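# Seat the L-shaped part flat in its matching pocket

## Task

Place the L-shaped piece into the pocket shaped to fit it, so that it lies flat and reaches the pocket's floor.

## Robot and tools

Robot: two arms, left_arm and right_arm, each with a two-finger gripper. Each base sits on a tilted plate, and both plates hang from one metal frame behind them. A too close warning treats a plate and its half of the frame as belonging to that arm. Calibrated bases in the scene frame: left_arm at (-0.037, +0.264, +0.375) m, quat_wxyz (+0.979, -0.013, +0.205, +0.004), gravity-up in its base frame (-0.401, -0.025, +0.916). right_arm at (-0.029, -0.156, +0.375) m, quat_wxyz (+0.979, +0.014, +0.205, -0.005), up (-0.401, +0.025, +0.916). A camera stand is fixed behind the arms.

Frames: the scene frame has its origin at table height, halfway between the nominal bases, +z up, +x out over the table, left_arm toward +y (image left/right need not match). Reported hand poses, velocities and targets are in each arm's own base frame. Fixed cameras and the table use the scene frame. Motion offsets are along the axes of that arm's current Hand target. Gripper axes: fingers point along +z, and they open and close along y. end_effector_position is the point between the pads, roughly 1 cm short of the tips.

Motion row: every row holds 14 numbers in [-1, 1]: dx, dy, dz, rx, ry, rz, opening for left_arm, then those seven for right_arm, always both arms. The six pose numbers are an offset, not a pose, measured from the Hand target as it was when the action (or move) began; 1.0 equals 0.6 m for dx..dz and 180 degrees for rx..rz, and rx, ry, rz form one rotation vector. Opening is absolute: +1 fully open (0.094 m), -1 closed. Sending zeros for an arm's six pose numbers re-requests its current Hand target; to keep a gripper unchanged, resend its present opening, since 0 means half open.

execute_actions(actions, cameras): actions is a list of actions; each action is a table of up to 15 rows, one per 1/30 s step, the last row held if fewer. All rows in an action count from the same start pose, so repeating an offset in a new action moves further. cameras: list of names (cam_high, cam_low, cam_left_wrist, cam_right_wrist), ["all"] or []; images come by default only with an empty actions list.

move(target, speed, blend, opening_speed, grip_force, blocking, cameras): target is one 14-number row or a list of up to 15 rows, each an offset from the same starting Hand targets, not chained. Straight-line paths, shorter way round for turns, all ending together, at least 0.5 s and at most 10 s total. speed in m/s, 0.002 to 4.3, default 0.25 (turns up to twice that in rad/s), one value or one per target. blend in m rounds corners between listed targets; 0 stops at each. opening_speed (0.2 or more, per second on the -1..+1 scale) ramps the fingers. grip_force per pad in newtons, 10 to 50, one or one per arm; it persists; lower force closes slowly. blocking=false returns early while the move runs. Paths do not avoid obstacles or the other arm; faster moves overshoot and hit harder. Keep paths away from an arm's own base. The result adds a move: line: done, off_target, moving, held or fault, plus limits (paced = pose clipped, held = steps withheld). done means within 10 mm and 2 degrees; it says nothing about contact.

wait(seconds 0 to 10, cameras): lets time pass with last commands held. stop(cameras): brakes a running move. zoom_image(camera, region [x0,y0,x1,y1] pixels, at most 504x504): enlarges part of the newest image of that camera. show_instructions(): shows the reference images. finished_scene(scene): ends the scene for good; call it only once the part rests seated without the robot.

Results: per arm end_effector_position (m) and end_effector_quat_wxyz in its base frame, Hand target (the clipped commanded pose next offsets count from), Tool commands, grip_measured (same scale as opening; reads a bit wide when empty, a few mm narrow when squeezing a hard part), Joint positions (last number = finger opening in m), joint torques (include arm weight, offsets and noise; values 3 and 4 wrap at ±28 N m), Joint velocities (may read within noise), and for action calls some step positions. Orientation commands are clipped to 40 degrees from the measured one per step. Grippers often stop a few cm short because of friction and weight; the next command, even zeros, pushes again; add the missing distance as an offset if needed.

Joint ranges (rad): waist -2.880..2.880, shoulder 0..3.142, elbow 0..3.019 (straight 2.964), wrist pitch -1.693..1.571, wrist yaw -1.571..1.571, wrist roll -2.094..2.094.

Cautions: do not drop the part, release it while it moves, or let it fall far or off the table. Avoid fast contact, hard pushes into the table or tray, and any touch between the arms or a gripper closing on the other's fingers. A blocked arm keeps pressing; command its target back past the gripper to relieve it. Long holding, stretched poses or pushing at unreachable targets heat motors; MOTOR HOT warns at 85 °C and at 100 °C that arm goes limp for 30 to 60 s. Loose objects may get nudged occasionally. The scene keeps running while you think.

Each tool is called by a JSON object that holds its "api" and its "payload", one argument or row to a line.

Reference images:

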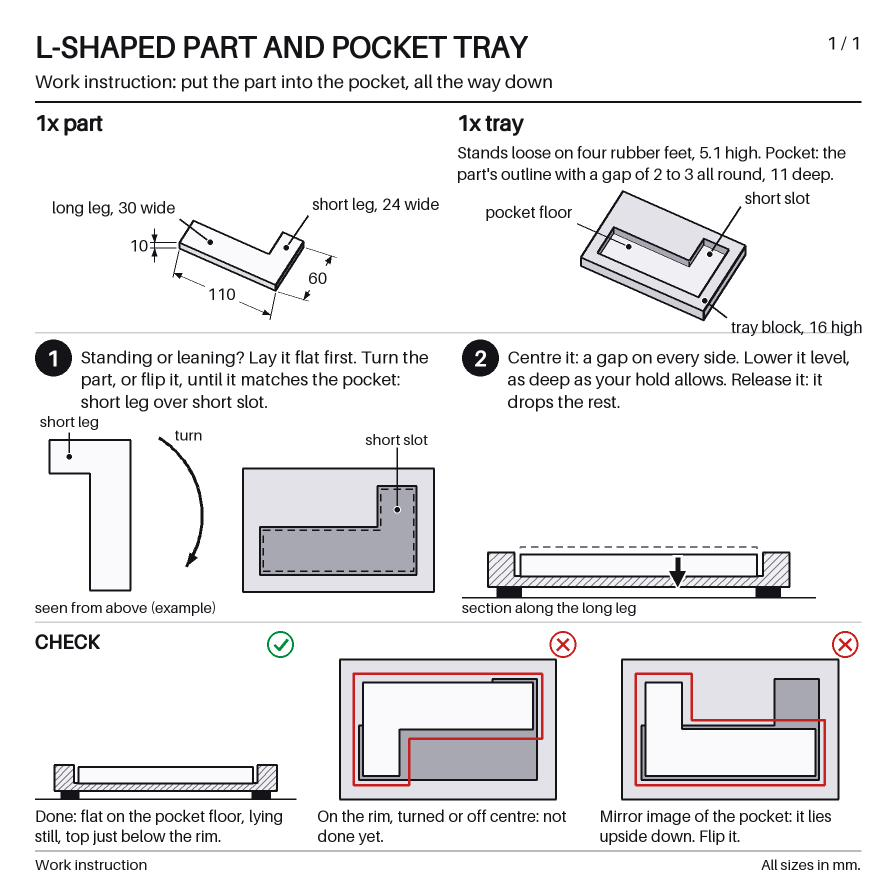

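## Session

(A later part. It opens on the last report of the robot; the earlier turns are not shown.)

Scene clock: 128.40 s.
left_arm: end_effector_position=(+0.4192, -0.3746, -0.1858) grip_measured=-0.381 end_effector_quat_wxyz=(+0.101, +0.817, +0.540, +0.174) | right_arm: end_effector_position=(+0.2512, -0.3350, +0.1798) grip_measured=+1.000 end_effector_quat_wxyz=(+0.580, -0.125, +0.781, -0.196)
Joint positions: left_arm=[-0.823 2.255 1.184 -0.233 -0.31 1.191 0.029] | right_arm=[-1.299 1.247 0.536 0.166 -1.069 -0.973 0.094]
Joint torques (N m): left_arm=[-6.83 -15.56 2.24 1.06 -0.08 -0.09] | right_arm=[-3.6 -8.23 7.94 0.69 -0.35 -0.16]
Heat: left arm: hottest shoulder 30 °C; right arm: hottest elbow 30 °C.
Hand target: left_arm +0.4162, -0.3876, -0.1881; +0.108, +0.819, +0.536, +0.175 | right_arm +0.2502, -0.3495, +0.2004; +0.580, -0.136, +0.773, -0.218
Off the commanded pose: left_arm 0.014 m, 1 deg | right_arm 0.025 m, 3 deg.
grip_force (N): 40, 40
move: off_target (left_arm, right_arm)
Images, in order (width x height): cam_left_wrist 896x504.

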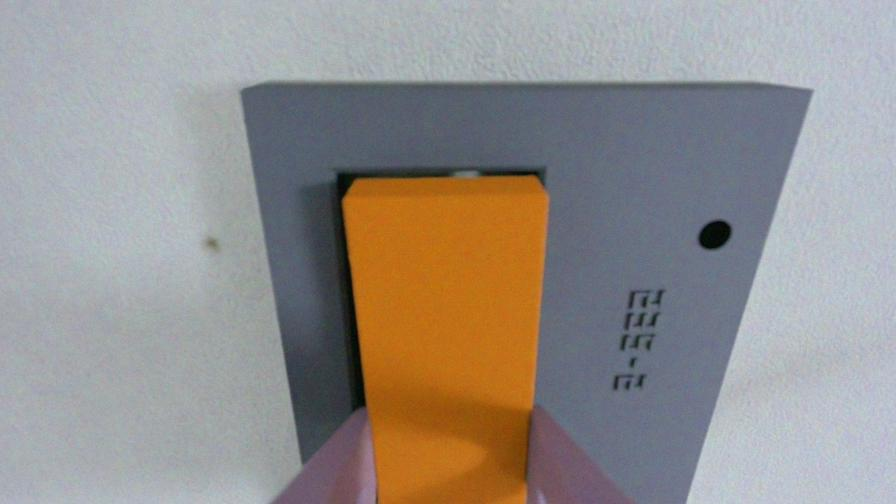

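{"api": "move", "payload": {
  "target": [0.0035,0.004,0.01,0,0,0,-0.46,0,0,0,0,0,0,1],
  "speed": 0.03,
  "cameras": ["cam_left_wrist"]
}}

{"api": "zoom_image", "payload": {
  "camera": "cam_left_wrist",
  "region": [300, 40, 680, 250]
}}

Scene clock: 130.40 s.
left_arm: end_effector_position=(+0.4215, -0.3771, -0.1857) grip_measured=-0.381 end_effector_quat_wxyz=(+0.103, +0.816, +0.541, +0.175) | right_arm: end_effector_position=(+0.2512, -0.3350, +0.1798) grip_measured=+1.000 end_effector_quat_wxyz=(+0.580, -0.125, +0.781, -0.196)
Joint positions: left_arm=[-0.823 2.259 1.191 -0.231 -0.31 1.191 0.029] | right_arm=[-1.299 1.247 0.536 0.166 -1.069 -0.973 0.094]
Joint torques (N m): left_arm=[-6.36 -14.97 2.51 1.2 0.03 -0.01] | right_arm=[-3.55 -8.53 7.98 0.64 -0.35 -0.18]
Heat: left arm: hottest shoulder 31 °C; right arm: hottest elbow 30 °C.
Hand target: left_arm +0.4214, -0.3865, -0.1925; +0.108, +0.819, +0.536, +0.175 | right_arm +0.2502, -0.3495, +0.2004; +0.580, -0.136, +0.773, -0.218
Off the commanded pose: left_arm 0.012 m, 1 deg | right_arm 0.025 m, 3 deg.
grip_force (N): 40, 40
move: off_target (left_arm, right_arm)
Images, in order (width x height): cam_left_wrist 896x504.

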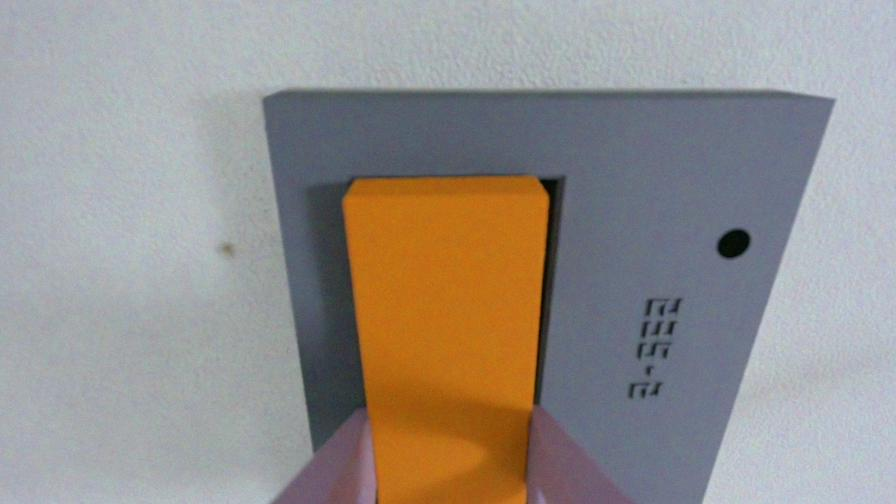

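Scaled by 1.326 from the camera's 896x504 image, which has a finer 1280x720 frame.

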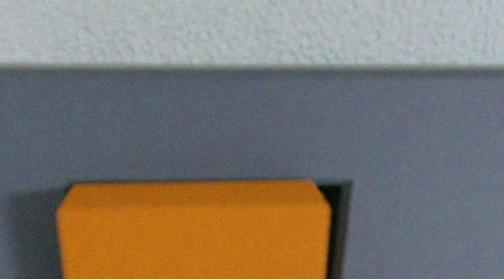

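{"api": "move", "payload": {
  "target": [
    [0.0578,-0.0107,-0.087,0,0,0,-0.46,0,0,0,0,0,0,1],
    [0.0178,-0.0063,-0.0703,0,0,0,-0.46,0,0,0,0,0,0,1],
    [-0.0025,-0.0033,-0.0037,0,0,0,-0.46,0,0,0,0,0,0,1]
  ],
  "speed": [0.1,0.1,0.05],
  "cameras": ["cam_left_wrist","cam_low"]
}}

{"api": "zoom_image", "payload": {
  "camera": "cam_left_wrist",
  "region": [300, 40, 680, 250]
}}

Scene clock: 136.40 s.
left_arm: end_effector_position=(+0.4197, -0.3750, -0.1871) grip_measured=-0.381 end_effector_quat_wxyz=(+0.101, +0.817, +0.541, +0.175) | right_arm: end_effector_position=(+0.2512, -0.3350, +0.1798) grip_measured=+1.000 end_effector_quat_wxyz=(+0.580, -0.125, +0.781, -0.196)
Joint positions: left_arm=[-0.823 2.259 1.186 -0.23 -0.311 1.191 0.029] | right_arm=[-1.299 1.247 0.536 0.166 -1.069 -0.973 0.094]
Joint torques (N m): left_arm=[-6.83 -15.5 2.37 1.21 -0.01 -0.05] | right_arm=[-3.72 -8.64 7.88 0.68 -0.34 -0.19]
Heat: left arm: hottest shoulder 31 °C; right arm: hottest elbow 30 °C.
Hand target: left_arm +0.4182, -0.3871, -0.1914; +0.108, +0.819, +0.536, +0.175 | right_arm +0.2502, -0.3495, +0.2004; +0.580, -0.136, +0.773, -0.218
Off the commanded pose: left_arm 0.013 m, 1 deg | right_arm 0.025 m, 3 deg.
grip_force (N): 40, 40
move: off_target (left_arm, right_arm)
Images, in order (width x height): cam_low 896x504, cam_left_wrist 896x504.

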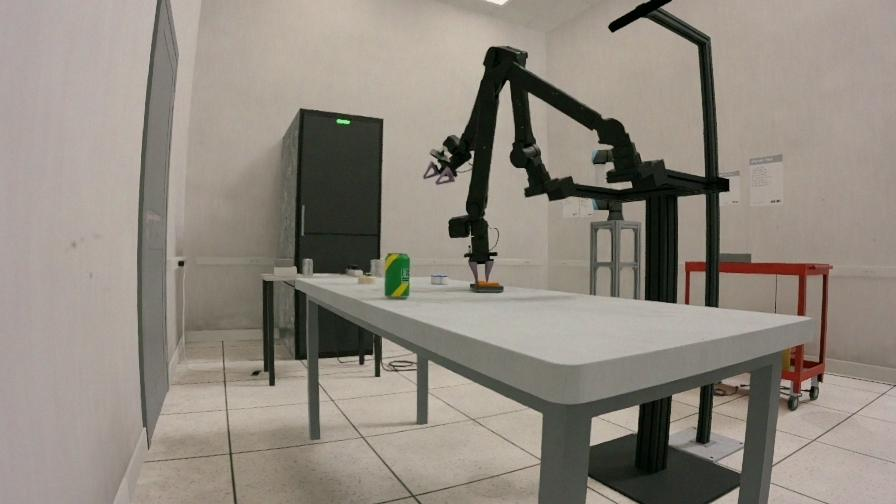

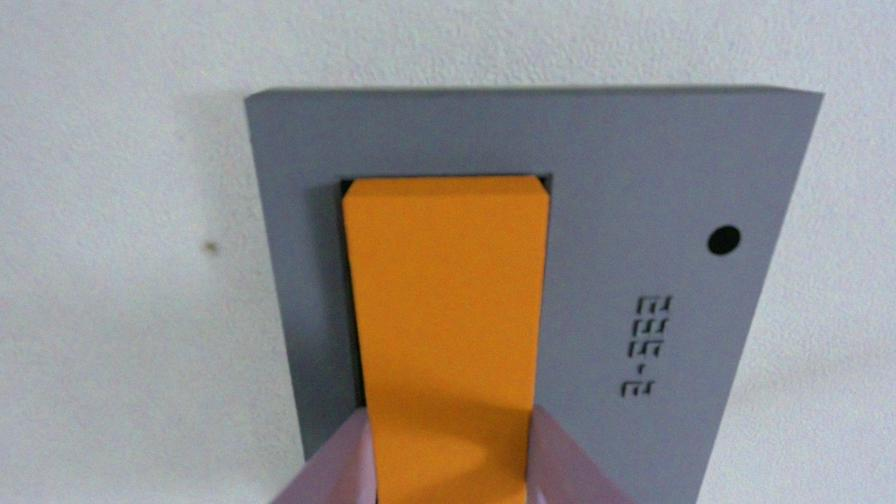

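Scaled by 1.326 from the camera's 896x504 image, which has a finer 1280x720 frame.

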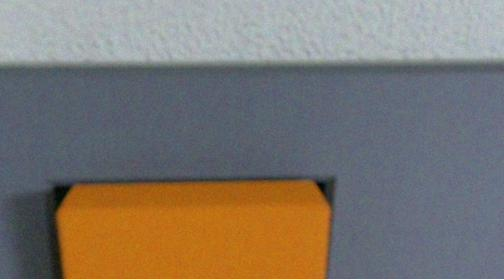

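{"api": "move", "payload": {
  "target": [0.0354,0.0178,-0.0067,0,0,0,-0.46,0,0,0,0,0,0,1],
  "speed": 0.05,
  "cameras": ["cam_left_wrist"]
}}

Scene clock: 139.03 s.
left_arm: end_effector_position=(+0.4203, -0.3743, -0.1875) grip_measured=-0.381 end_effector_quat_wxyz=(+0.099, +0.824, +0.531, +0.173) | right_arm: end_effector_position=(+0.2512, -0.3350, +0.1798) grip_measured=+1.000 end_effector_quat_wxyz=(+0.580, -0.125, +0.781, -0.196)
Joint positions: left_arm=[-0.819 2.259 1.186 -0.23 -0.303 1.218 0.029] | right_arm=[-1.299 1.247 0.536 0.166 -1.069 -0.973 0.094]
Joint torques (N m): left_arm=[-3.84 -17.38 1.52 1.05 0.13 0.08] | right_arm=[-3.72 -8.7 7.9 0.62 -0.35 -0.2]
Heat: left arm: hottest shoulder 31 °C; right arm: hottest elbow 30 °C.
Hand target: left_arm +0.4333, -0.3719, -0.1802; +0.108, +0.819, +0.536, +0.175 | right_arm +0.2502, -0.3495, +0.2004; +0.580, -0.136, +0.773, -0.218
Off the commanded pose: left_arm 0.015 m, 1 deg | right_arm 0.025 m, 3 deg.
grip_force (N): 40, 40
move: off_target (left_arm, right_arm)
Images, in order (width x height): cam_left_wrist 896x504.

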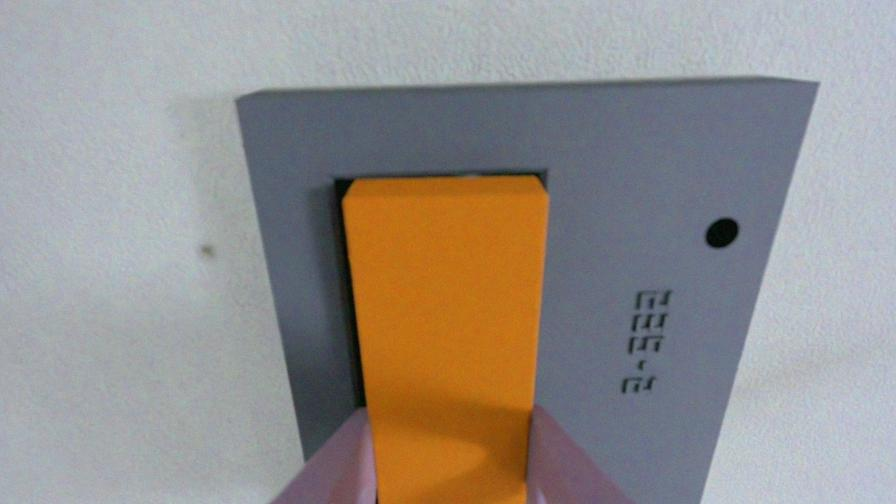

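{"api": "move", "payload": {
  "target": [0.0015,0.0013,-0.005,0,0,-0.0072,-0.46,0,0,0,0,0,0,1],
  "speed": 0.05,
  "cameras": ["cam_left_wrist"]
}}

{"api": "zoom_image", "payload": {
  "camera": "cam_left_wrist",
  "region": [300, 40, 680, 250]
}}

Scene clock: 140.73 s.
left_arm: end_effector_position=(+0.4202, -0.3744, -0.1875) grip_measured=-0.381 end_effector_quat_wxyz=(+0.100, +0.823, +0.532, +0.172) | right_arm: end_effector_position=(+0.2512, -0.3350, +0.1798) grip_measured=+1.000 end_effector_quat_wxyz=(+0.580, -0.125, +0.781, -0.196)
Joint positions: left_arm=[-0.819 2.259 1.186 -0.23 -0.303 1.215 0.029] | right_arm=[-1.299 1.247 0.536 0.166 -1.069 -0.973 0.094]
Joint torques (N m): left_arm=[-3.72 -18.02 1.32 0.88 0.14 -0.07] | right_arm=[-3.78 -8.35 7.95 0.64 -0.33 -0.19]
Heat: left arm: hottest shoulder 31 °C; right arm: hottest elbow 30 °C.
Hand target: left_arm +0.4331, -0.3715, -0.1770; +0.110, +0.813, +0.545, +0.174 | right_arm +0.2502, -0.3495, +0.2004; +0.580, -0.136, +0.773, -0.218
Off the commanded pose: left_arm 0.017 m, 2 deg | right_arm 0.025 m, 3 deg.
grip_force (N): 40, 40
move: off_target (left_arm, right_arm)
Images, in order (width x height): cam_left_wrist 896x504.

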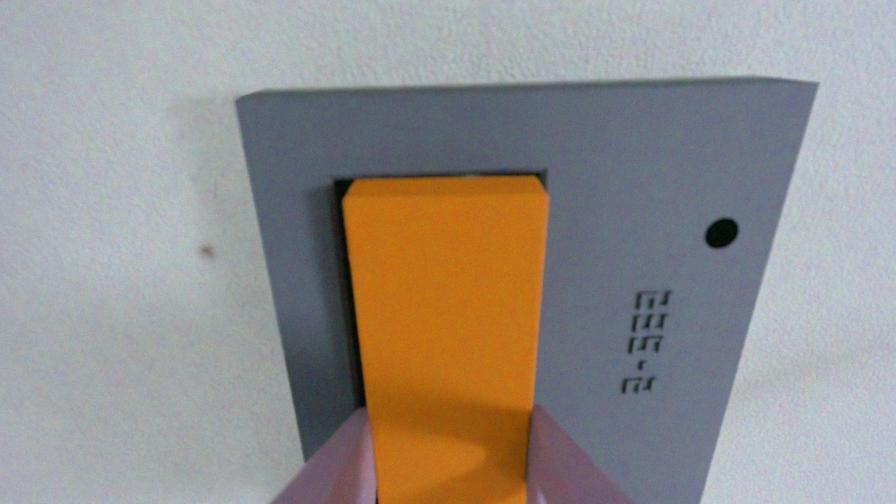

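Scaled by 1.326 from the camera's 896x504 image, which has a finer 1280x720 frame.

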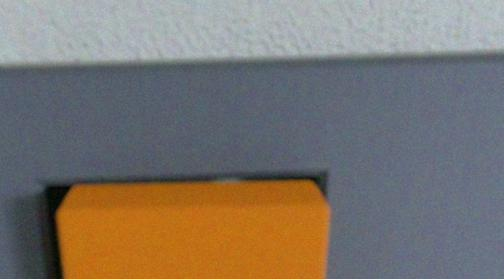

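{"api": "move", "payload": {
  "target": [
    [0.0245,-0.024,-0.0723,0,0,0.0083,-0.46,0,0,0,0,0,0,1],
    [-0.0153,-0.0207,-0.0552,0,0,0.0083,-0.46,0,0,0,0,0,0,1],
    [-0.0348,-0.0183,0.0118,0,0,0.0083,-0.46,0,0,0,0,0,0,1]
  ],
  "speed": [0.1,0.1,0.05],
  "cameras": ["cam_left_wrist"]
}}

{"api": "zoom_image", "payload": {
  "camera": "cam_left_wrist",
  "region": [300, 40, 680, 250]
}}

Scene clock: 145.77 s.
left_arm: end_effector_position=(+0.4213, -0.3738, -0.1868) grip_measured=-0.381 end_effector_quat_wxyz=(+0.101, +0.817, +0.540, +0.175) | right_arm: end_effector_position=(+0.2512, -0.3350, +0.1798) grip_measured=+1.000 end_effector_quat_wxyz=(+0.580, -0.125, +0.781, -0.196)
Joint positions: left_arm=[-0.819 2.259 1.187 -0.231 -0.31 1.196 0.029] | right_arm=[-1.299 1.247 0.536 0.166 -1.069 -0.973 0.094]
Joint torques (N m): left_arm=[-6.83 -15.44 2.43 1.16 -0.02 -0.04] | right_arm=[-3.6 -8.64 7.98 0.62 -0.34 -0.18]
Heat: left arm: hottest shoulder 31 °C; right arm: hottest elbow 30 °C.
Hand target: left_arm +0.4195, -0.3865, -0.1909; +0.108, +0.820, +0.535, +0.175 | right_arm +0.2502, -0.3495, +0.2004; +0.580, -0.136, +0.773, -0.218
Off the commanded pose: left_arm 0.014 m, 1 deg | right_arm 0.025 m, 3 deg.
grip_force (N): 40, 40
move: off_target (left_arm, right_arm)
Images, in order (width x height): cam_left_wrist 896x504.

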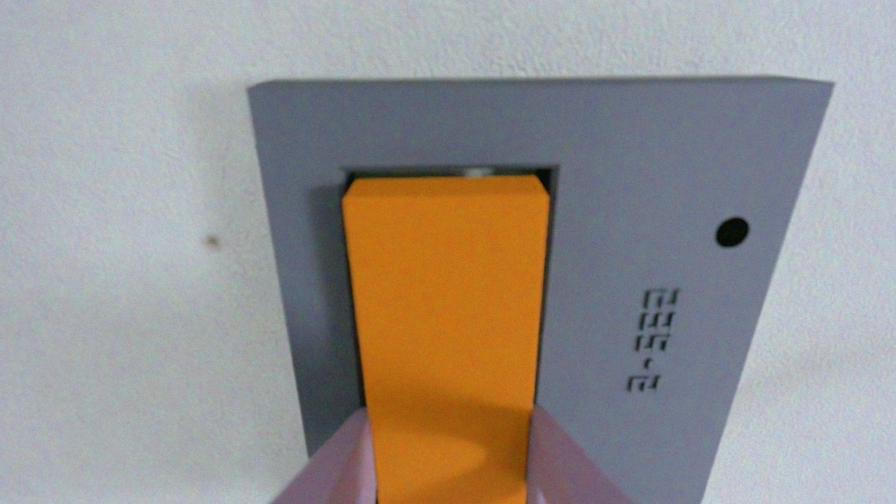

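Scaled by 1.326 from the camera's 896x504 image, which has a finer 1280x720 frame.

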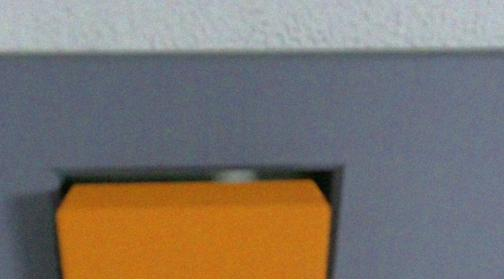

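{"api": "move", "payload": {
  "target": [0,0,0.01,0,0,0,-0.46,0,0,0,0,0,0,1],
  "speed": 0.03,
  "cameras": ["cam_left_wrist"]
}}

{"api": "zoom_image", "payload": {
  "camera": "cam_left_wrist",
  "region": [300, 40, 680, 250]
}}

Scene clock: 148.00 s.
left_arm: end_effector_position=(+0.4226, -0.3749, -0.1881) grip_measured=-0.381 end_effector_quat_wxyz=(+0.102, +0.817, +0.540, +0.176) | right_arm: end_effector_position=(+0.2512, -0.3350, +0.1798) grip_measured=+1.000 end_effector_quat_wxyz=(+0.580, -0.125, +0.781, -0.196)
Joint positions: left_arm=[-0.819 2.264 1.191 -0.228 -0.311 1.196 0.029] | right_arm=[-1.299 1.247 0.536 0.166 -1.069 -0.973 0.094]
Joint torques (N m): left_arm=[-6.53 -14.74 2.67 1.36 0.07 0.01] | right_arm=[-3.6 -8.41 7.97 0.57 -0.34 -0.19]
Heat: left arm: hottest shoulder 31 °C; right arm: hottest elbow 30 °C.
Hand target: left_arm +0.4218, -0.3864, -0.1964; +0.108, +0.820, +0.535, +0.175 | right_arm +0.2502, -0.3495, +0.2004; +0.580, -0.136, +0.773, -0.218
Off the commanded pose: left_arm 0.014 m, 1 deg | right_arm 0.025 m, 3 deg.
grip_force (N): 40, 40
move: off_target (left_arm, right_arm)
Images, in order (width x height): cam_left_wrist 896x504.

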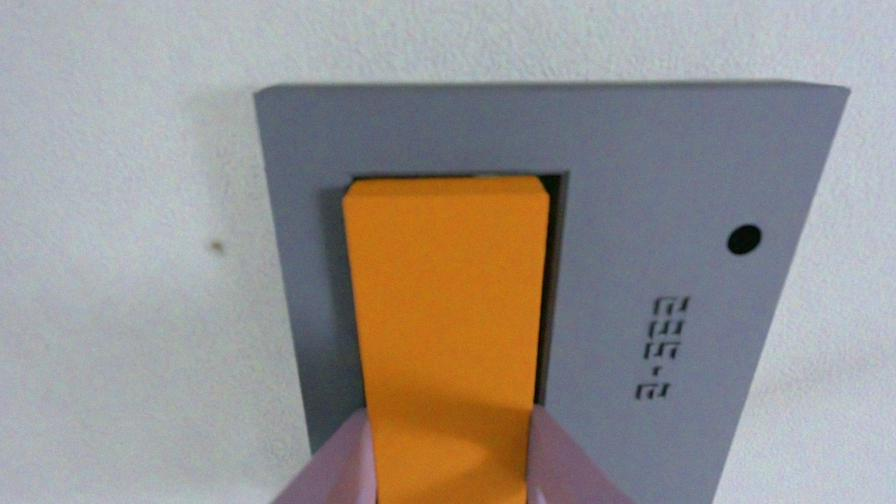

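Scaled by 1.326 from the camera's 896x504 image, which has a finer 1280x720 frame.

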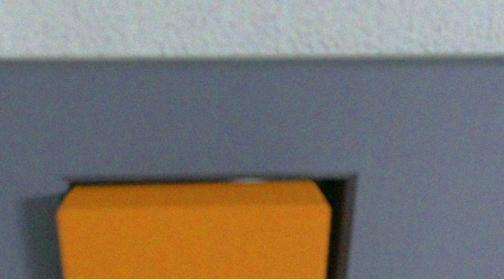

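{"api": "move", "payload": {
  "target": [0.004,-0.002,0.01,0,0,0,-0.46,0,0,0,0,0,0,1],
  "speed": 0.03,
  "cameras": ["cam_left_wrist","cam_low"]
}}

{"api": "zoom_image", "payload": {
  "camera": "cam_left_wrist",
  "region": [300, 40, 680, 250]
}}

{"api": "zoom_image", "payload": {
  "camera": "cam_low",
  "region": [420, 230, 540, 310]
}}

Scene clock: 152.60 s.
left_arm: end_effector_position=(+0.4228, -0.3750, -0.1883) grip_measured=-0.381 end_effector_quat_wxyz=(+0.103, +0.817, +0.540, +0.176) | right_arm: end_effector_position=(+0.2512, -0.3350, +0.1798) grip_measured=+1.000 end_effector_quat_wxyz=(+0.580, -0.125, +0.781, -0.196)
Joint positions: left_arm=[-0.819 2.265 1.191 -0.226 -0.312 1.197 0.029] | right_arm=[-1.299 1.247 0.536 0.166 -1.069 -0.973 0.094]
Joint torques (N m): left_arm=[-6.18 -13.92 2.76 1.76 0.16 0.06] | right_arm=[-3.55 -8.59 7.97 0.65 -0.35 -0.2]
Heat: left arm: hottest shoulder 31 °C; right arm: hottest elbow 30 °C.
Hand target: left_arm +0.4241, -0.3837, -0.2019; +0.108, +0.820, +0.535, +0.175 | right_arm +0.2502, -0.3495, +0.2004; +0.580, -0.136, +0.773, -0.218
Off the commanded pose: left_arm 0.016 m, 1 deg | right_arm 0.025 m, 3 deg.
grip_force (N): 40, 40
move: off_target (left_arm, right_arm)
Images, in order (width x height): cam_low 896x504, cam_left_wrist 896x504.

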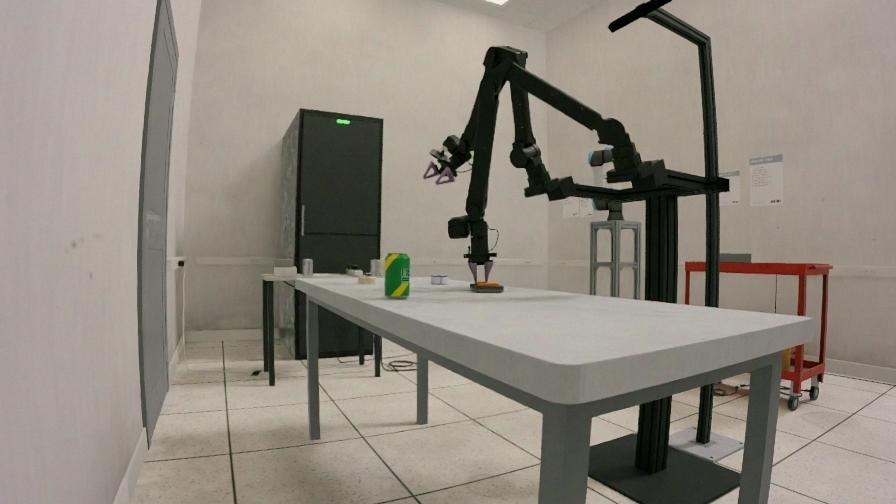

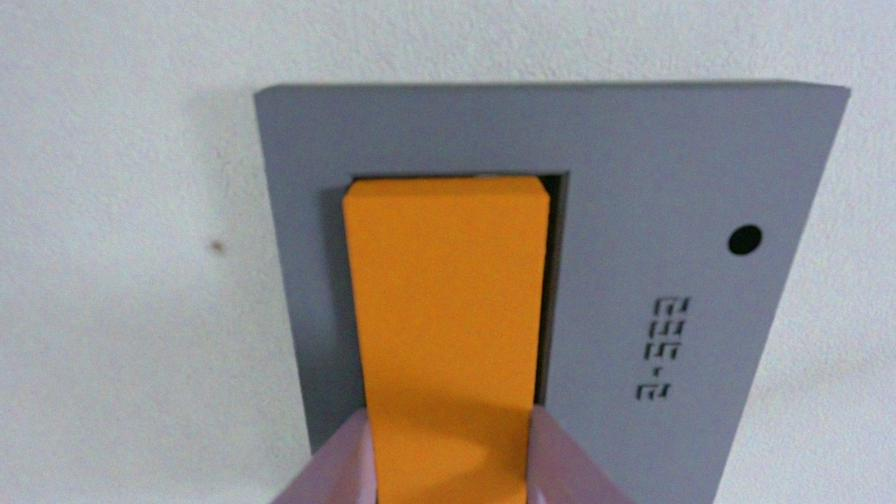

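Scaled by 1.326 from the camera's 896x504 image, which has a finer 1280x720 frame.

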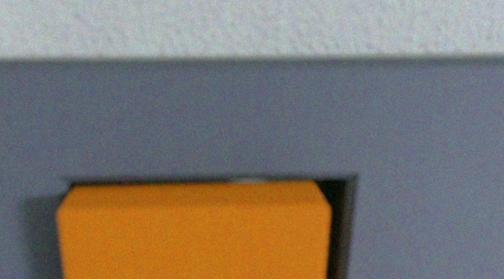

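Scaled by 4.200 from the camera's 896x504 image, which has a finer 1280x720 frame.

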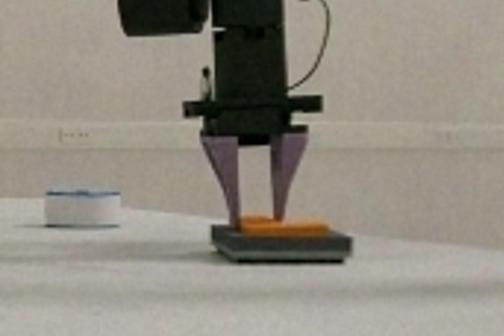

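{"api": "move", "payload": {
  "target": [0.006,-0.0118,-0.0125,0,0,0,-0.46,0,0,0,0,0,0,1],
  "speed": 0.03,
  "cameras": ["cam_left_wrist"]
}}

{"api": "zoom_image", "payload": {
  "camera": "cam_left_wrist",
  "region": [300, 40, 680, 250]
}}

Scene clock: 154.67 s.
left_arm: end_effector_position=(+0.4225, -0.3743, -0.1892) grip_measured=-0.381 end_effector_quat_wxyz=(+0.106, +0.816, +0.539, +0.178) | right_arm: end_effector_position=(+0.2512, -0.3350, +0.1798) grip_measured=+1.000 end_effector_quat_wxyz=(+0.580, -0.125, +0.781, -0.196)
Joint positions: left_arm=[-0.819 2.265 1.183 -0.209 -0.313 1.199 0.029] | right_arm=[-1.299 1.247 0.536 0.166 -1.069 -0.973 0.094]
Joint torques (N m): left_arm=[-6.07 -15.38 0.88 1.54 0.18 0] | right_arm=[-3.9 -8.94 7.92 0.61 -0.35 -0.19]
Heat: left arm: hottest shoulder 31 °C; right arm: hottest elbow 30 °C.
Hand target: left_arm +0.4166, -0.3776, -0.1970; +0.108, +0.820, +0.535, +0.175 | right_arm +0.2502, -0.3495, +0.2004; +0.580, -0.136, +0.773, -0.218
Off the commanded pose: left_arm 0.010 m, 1 deg | right_arm 0.025 m, 3 deg.
grip_force (N): 40, 40
move: off_target (right_arm)
Images, in order (width x height): cam_left_wrist 896x504.

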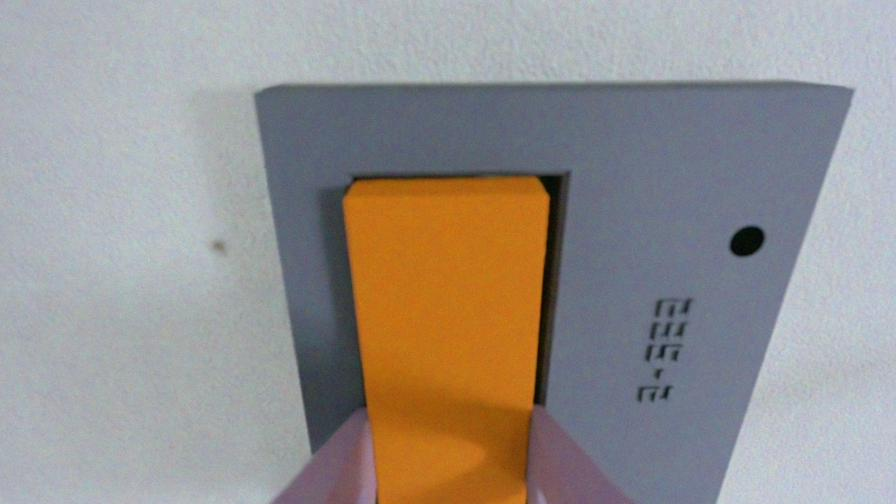

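Scaled by 1.326 from the camera's 896x504 image, which has a finer 1280x720 frame.

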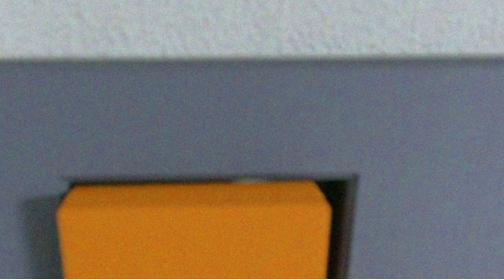

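{"api": "move", "payload": {
  "target": [0,0,-0.01,0,0,0,-0.15,0,0,0,0,0,0,1],
  "speed": 0.03,
  "opening_speed": 0.3,
  "cameras": ["cam_left_wrist","cam_low"]
}}

{"api": "zoom_image", "payload": {
  "camera": "cam_low",
  "region": [420, 230, 540, 310]
}}

Scene clock: 157.23 s.
left_arm: end_effector_position=(+0.4185, -0.3724, -0.1906) grip_measured=-0.153 end_effector_quat_wxyz=(+0.104, +0.818, +0.538, +0.177) | right_arm: end_effector_position=(+0.2512, -0.3350, +0.1798) grip_measured=+1.000 end_effector_quat_wxyz=(+0.580, -0.125, +0.781, -0.196)
Joint positions: left_arm=[-0.822 2.263 1.174 -0.208 -0.313 1.199 0.04] | right_arm=[-1.299 1.247 0.536 0.166 -1.069 -0.973 0.094]
Joint torques (N m): left_arm=[-6.42 -16.44 0.91 1.13 0.13 -0.02] | right_arm=[-3.66 -8.7 7.95 0.65 -0.34 -0.19]
Heat: left arm: hottest shoulder 31 °C; right arm: hottest elbow 30 °C.
Hand target: left_arm +0.4141, -0.3776, -0.1916; +0.108, +0.820, +0.535, +0.175 | right_arm +0.2502, -0.3495, +0.2004; +0.580, -0.136, +0.773, -0.218
Off the commanded pose: left_arm 0.007 m, 1 deg | right_arm 0.025 m, 3 deg.
grip_force (N): 40, 40
move: off_target (right_arm)
Images, in order (width x height): cam_low 896x504, cam_left_wrist 896x504.

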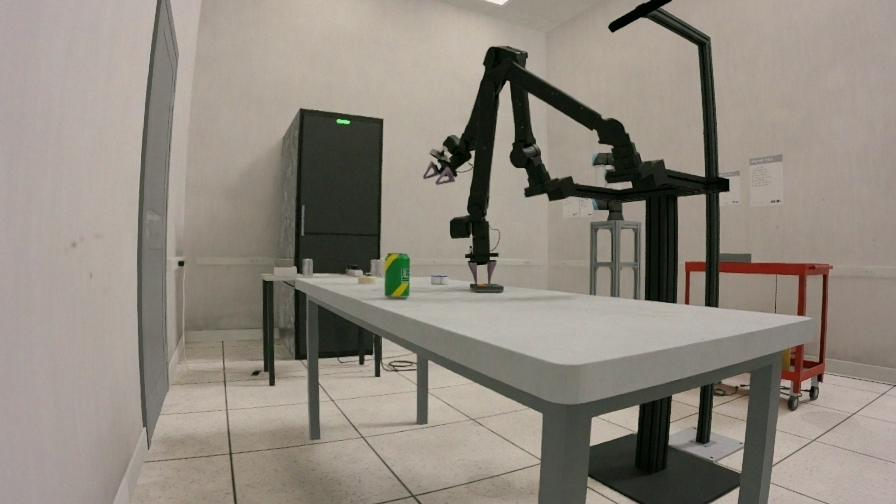

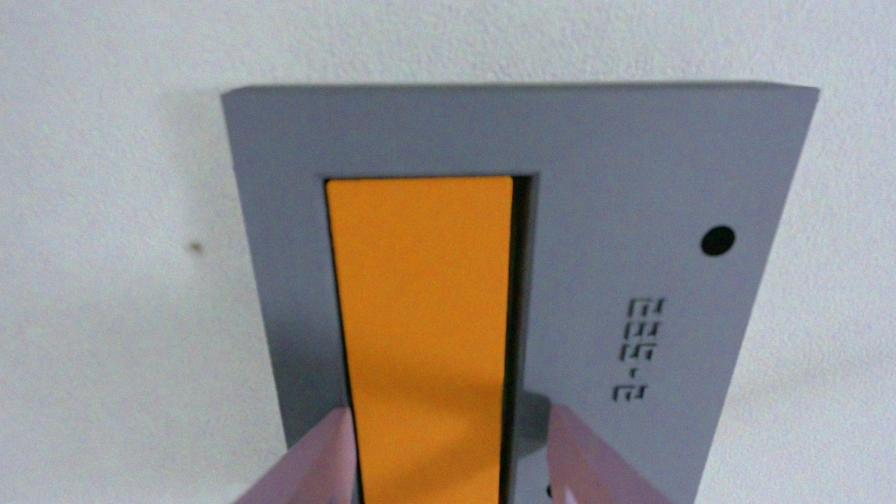

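Scaled by 4.200 from the camera's 896x504 image, which has a finer 1280x720 frame.

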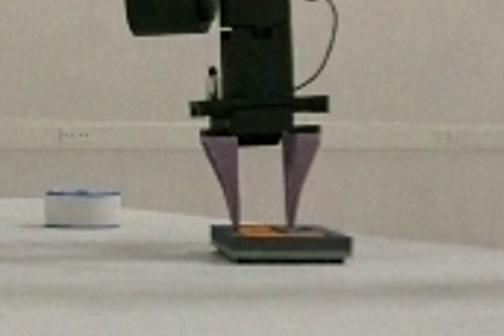

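{"api": "move", "payload": {
  "target": [0,0,-0.2,0,0,0,0.1,0,0,0,0,0,0,1],
  "speed": 0.15,
  "cameras": ["cam_left_wrist","cam_low"]
}}

{"api": "zoom_image", "payload": {
  "camera": "cam_low",
  "region": [420, 230, 540, 310]
}}

Scene clock: 159.20 s.
left_arm: end_effector_position=(+0.3736, -0.3716, -0.0886) grip_measured=+0.098 end_effector_quat_wxyz=(+0.104, +0.817, +0.539, +0.175) | right_arm: end_effector_position=(+0.2512, -0.3350, +0.1798) grip_measured=+1.000 end_effector_quat_wxyz=(+0.580, -0.125, +0.781, -0.196)
Joint positions: left_arm=[-0.888 1.987 1.054 -0.386 -0.328 1.129 0.052] | right_arm=[-1.299 1.247 0.536 0.166 -1.069 -0.973 0.094]
Joint torques (N m): left_arm=[-6.71 -16.97 2.15 0.27 -0.07 -0.06] | right_arm=[-3.55 -8.7 8.03 0.58 -0.36 -0.16]
Heat: left arm: hottest shoulder 31 °C; right arm: hottest elbow 30 °C.
Hand target: left_arm +0.3657, -0.3788, -0.0817; +0.108, +0.820, +0.535, +0.175 | right_arm +0.2502, -0.3495, +0.2004; +0.580, -0.136, +0.773, -0.218
Off the commanded pose: left_arm 0.013 m, 1 deg | right_arm 0.025 m, 3 deg.
grip_force (N): 40, 40
move: off_target (left_arm, right_arm)
Images, in order (width x height): cam_low 896x504, cam_left_wrist 896x504.

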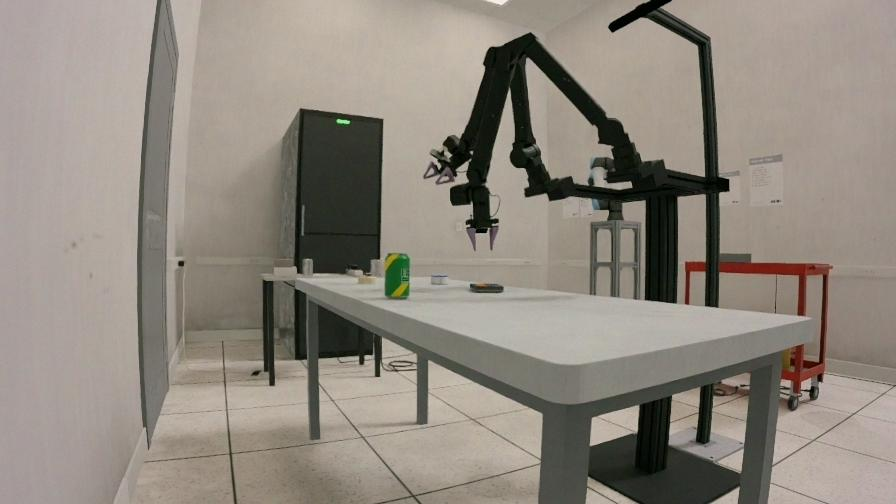

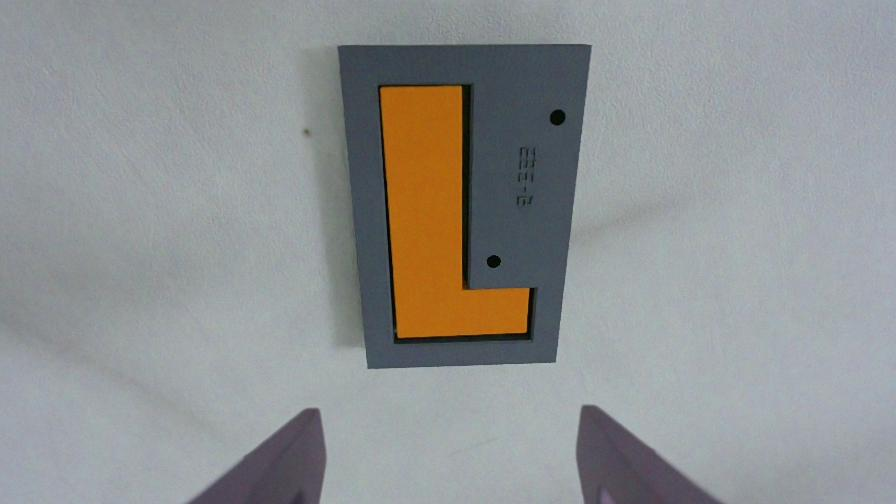

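Scaled by 4.200 from the camera's 896x504 image, which has a finer 1280x720 frame.

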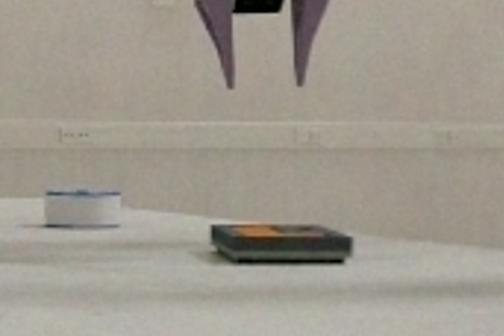

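{"api": "zoom_image", "payload": {
  "camera": "cam_left_wrist",
  "region": [320, 30, 620, 210]
}}

{"api": "zoom_image", "payload": {
  "camera": "cam_left_wrist",
  "region": [340, 210, 600, 380]
}}

{"api": "execute_actions", "payload": {
  "actions": [],
  "cameras": ["cam_high"]
}}

Scaled by 1.680 from the camera's 896x504 image, which has a finer 1280x720 frame.

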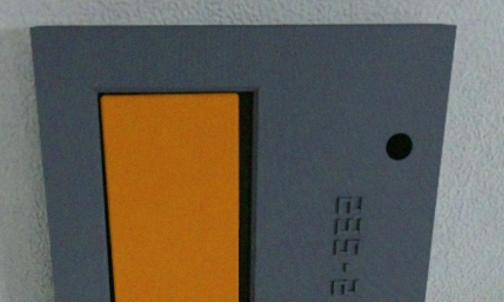

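Scaled by 1.938 from the camera's 896x504 image, which has a finer 1280x720 frame.

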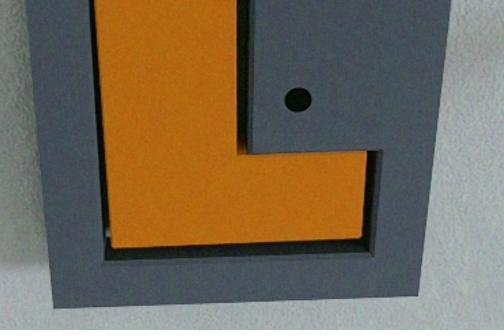

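Scene clock: 160.33 s.
left_arm: end_effector_position=(+0.3736, -0.3716, -0.0886) grip_measured=+0.098 end_effector_quat_wxyz=(+0.104, +0.817, +0.540, +0.175) | right_arm: end_effector_position=(+0.2512, -0.3350, +0.1798) grip_measured=+1.000 end_effector_quat_wxyz=(+0.580, -0.125, +0.781, -0.196)
Joint positions: left_arm=[-0.888 1.987 1.054 -0.386 -0.328 1.128 0.052] | right_arm=[-1.299 1.247 0.536 0.166 -1.069 -0.973 0.094]
Joint velocities: within noise
Joint torques (N m): left_arm=[-6.77 -16.79 2.14 0.25 -0.07 -0.09] | right_arm=[-3.84 -8.53 7.95 0.7 -0.33 -0.2]
Heat: left arm: hottest shoulder 31 °C; right arm: hottest elbow 30 °C.
Hand target: left_arm +0.3657, -0.3788, -0.0817; +0.108, +0.820, +0.535, +0.175 | right_arm +0.2502, -0.3495, +0.2004; +0.580, -0.136, +0.773, -0.218
Tool commands: left_gripper/opening=+0.1 right_gripper/opening=+1.0
Off the commanded pose: left_arm 0.013 m, 1 deg | right_arm 0.025 m, 3 deg.
grip_force (N): 40, 40
Images, in order (width x height): cam_high 896x504.

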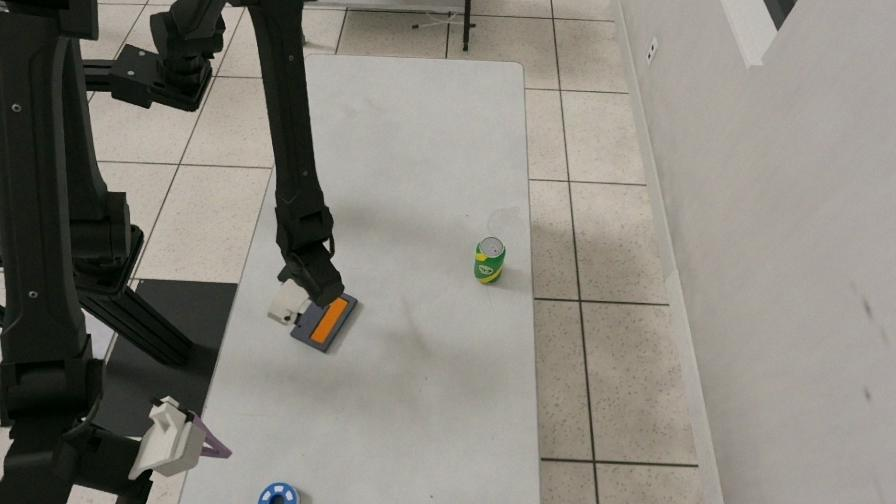

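{"api": "move", "payload": {
  "target": [0.39,-0.274,-0.3,0,0,0,0.1,0,0,0,0,0,0,1],
  "speed": 0.25
}}

{"api": "move", "payload": {
  "target": [0,0,0,0,0,0,0.1,-0.0103,0.8002,0.1332,-0.2541,0.1643,-0.2369,1],
  "speed": 0.25,
  "cameras": ["cam_right_wrist","cam_high","cam_low"]
}}

Scene clock: 167.57 s.
left_arm: end_effector_position=(+0.2391, -0.1037, +0.0588) grip_measured=+0.098 end_effector_quat_wxyz=(+0.105, +0.822, +0.532, +0.173) | right_arm: end_effector_position=(+0.2512, -0.3350, +0.1798) grip_measured=+1.000 end_effector_quat_wxyz=(+0.580, -0.125, +0.781, -0.196)
Joint positions: left_arm=[-0.553 0.897 0.404 -0.731 -0.219 1.479 0.052] | right_arm=[-1.299 1.247 0.536 0.166 -1.069 -0.973 0.094]
Joint torques (N m): left_arm=[1.73 -6.07 5.27 0.28 0.13 0.11] | right_arm=[-3.55 -8.18 7.98 0.68 -0.34 -0.17]
Heat: left arm: hottest shoulder 31 °C; right arm: hottest elbow 30 °C.
Hand target: left_arm +0.2413, -0.1003, +0.0634; +0.108, +0.820, +0.535, +0.175 | right_arm +0.2502, -0.3495, +0.2004; +0.580, -0.136, +0.773, -0.218
Off the commanded pose: left_arm 0.006 m, 1 deg | right_arm 0.025 m, 3 deg.
grip_force (N): 40, 40
move: off_target (right_arm)

Scene clock: 170.87 s.
left_arm: end_effector_position=(+0.2390, -0.1037, +0.0587) grip_measured=+0.098 end_effector_quat_wxyz=(+0.105, +0.823, +0.531, +0.173) | right_arm: end_effector_position=(+0.3457, +0.0516, -0.0508) grip_measured=+1.000 end_effector_quat_wxyz=(+0.162, -0.549, +0.810, -0.127)
Joint positions: left_arm=[-0.553 0.897 0.404 -0.731 -0.219 1.48 0.052] | right_arm=[0.203 1.519 0.447 -0.099 0.109 -1.009 0.094]
Joint torques (N m): left_arm=[1.26 -6.01 5.29 0.35 0.13 0.08] | right_arm=[1.61 -8.64 1.46 0.05 -0.02 0.01]
Heat: left arm: hottest shoulder 31 °C; right arm: hottest elbow 30 °C.
Hand target: left_arm +0.2412, -0.1003, +0.0633; +0.108, +0.820, +0.535, +0.175 | right_arm +0.3491, +0.0555, -0.0507; +0.162, -0.547, +0.812, -0.126
Off the commanded pose: left_arm 0.006 m, 1 deg | right_arm 0.005 m, 0 deg.
grip_force (N): 40, 40
move: done
Images, in order (width x height): cam_high 896x504, cam_low 896x504, cam_right_wrist 896x504.

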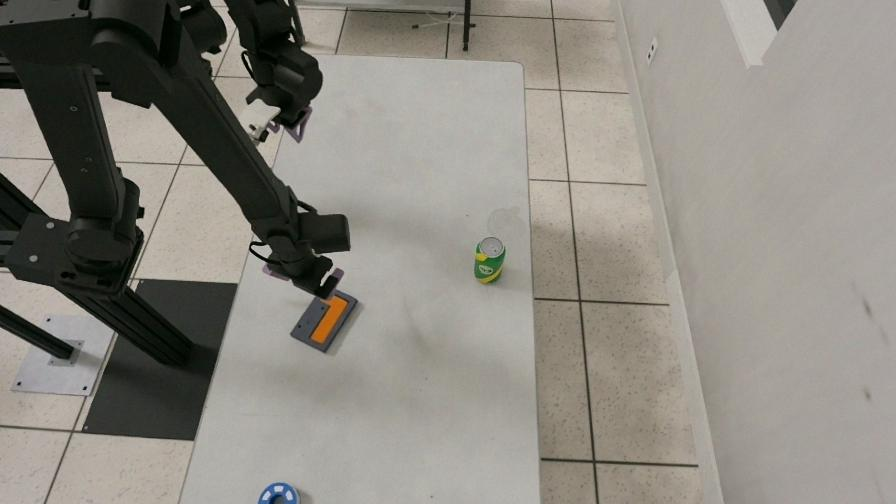

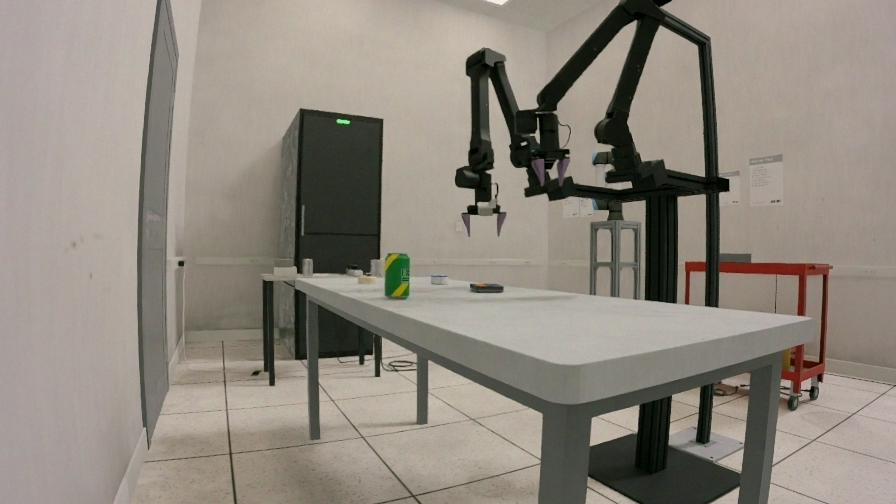

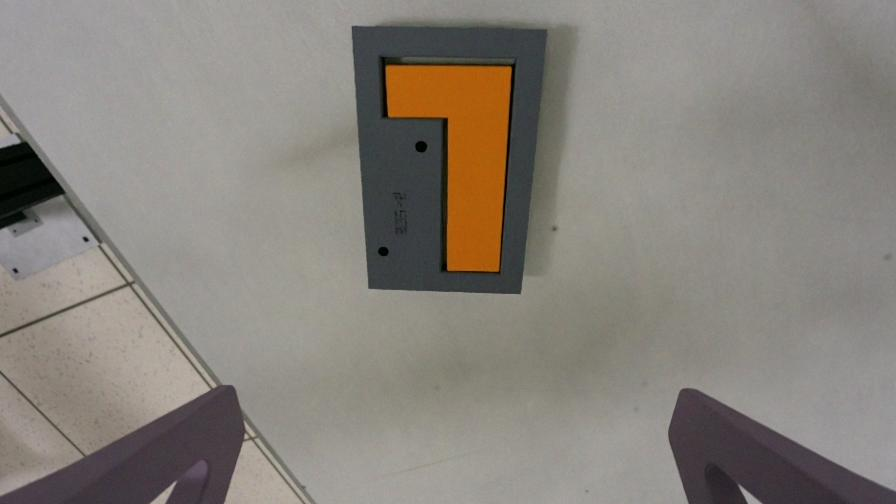

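{"api": "zoom_image", "payload": {
  "camera": "cam_right_wrist",
  "region": [330, 10, 570, 170]
}}

{"api": "zoom_image", "payload": {
  "camera": "cam_right_wrist",
  "region": [330, 150, 570, 310]
}}

{"api": "zoom_image", "payload": {
  "camera": "cam_high",
  "region": [270, 260, 390, 370]
}}

Scaled by 2.100 from the camera's 896x504 image, which has a finer 1280x720 frame.

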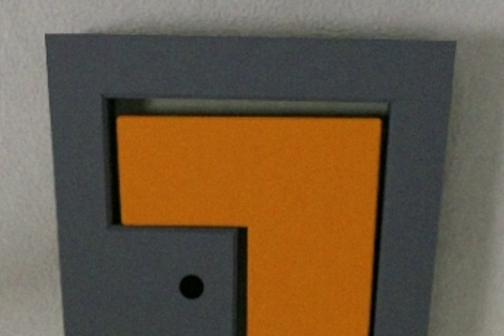

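Scaled by 2.100 from the camera's 896x504 image, which has a finer 1280x720 frame.

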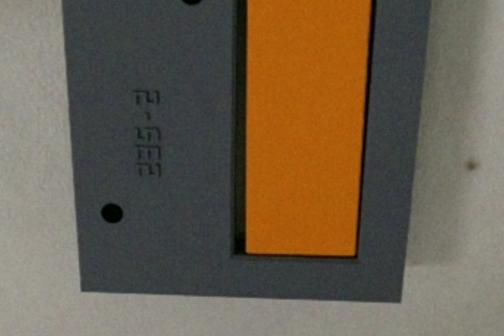

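Scaled by 4.200 from the camera's 896x504 image, which has a finer 1280x720 frame.

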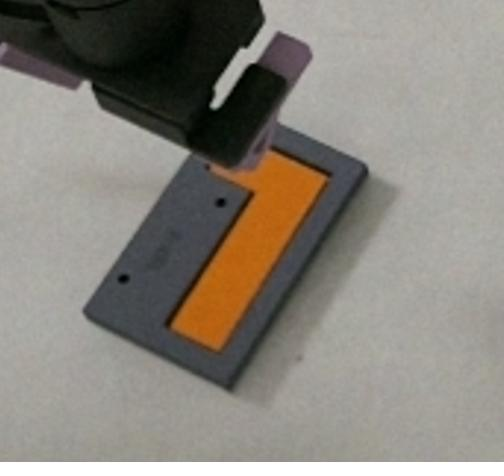

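{"api": "finished_scene", "payload": {
  "scene": 1
}}

The scene is finished: the task was done.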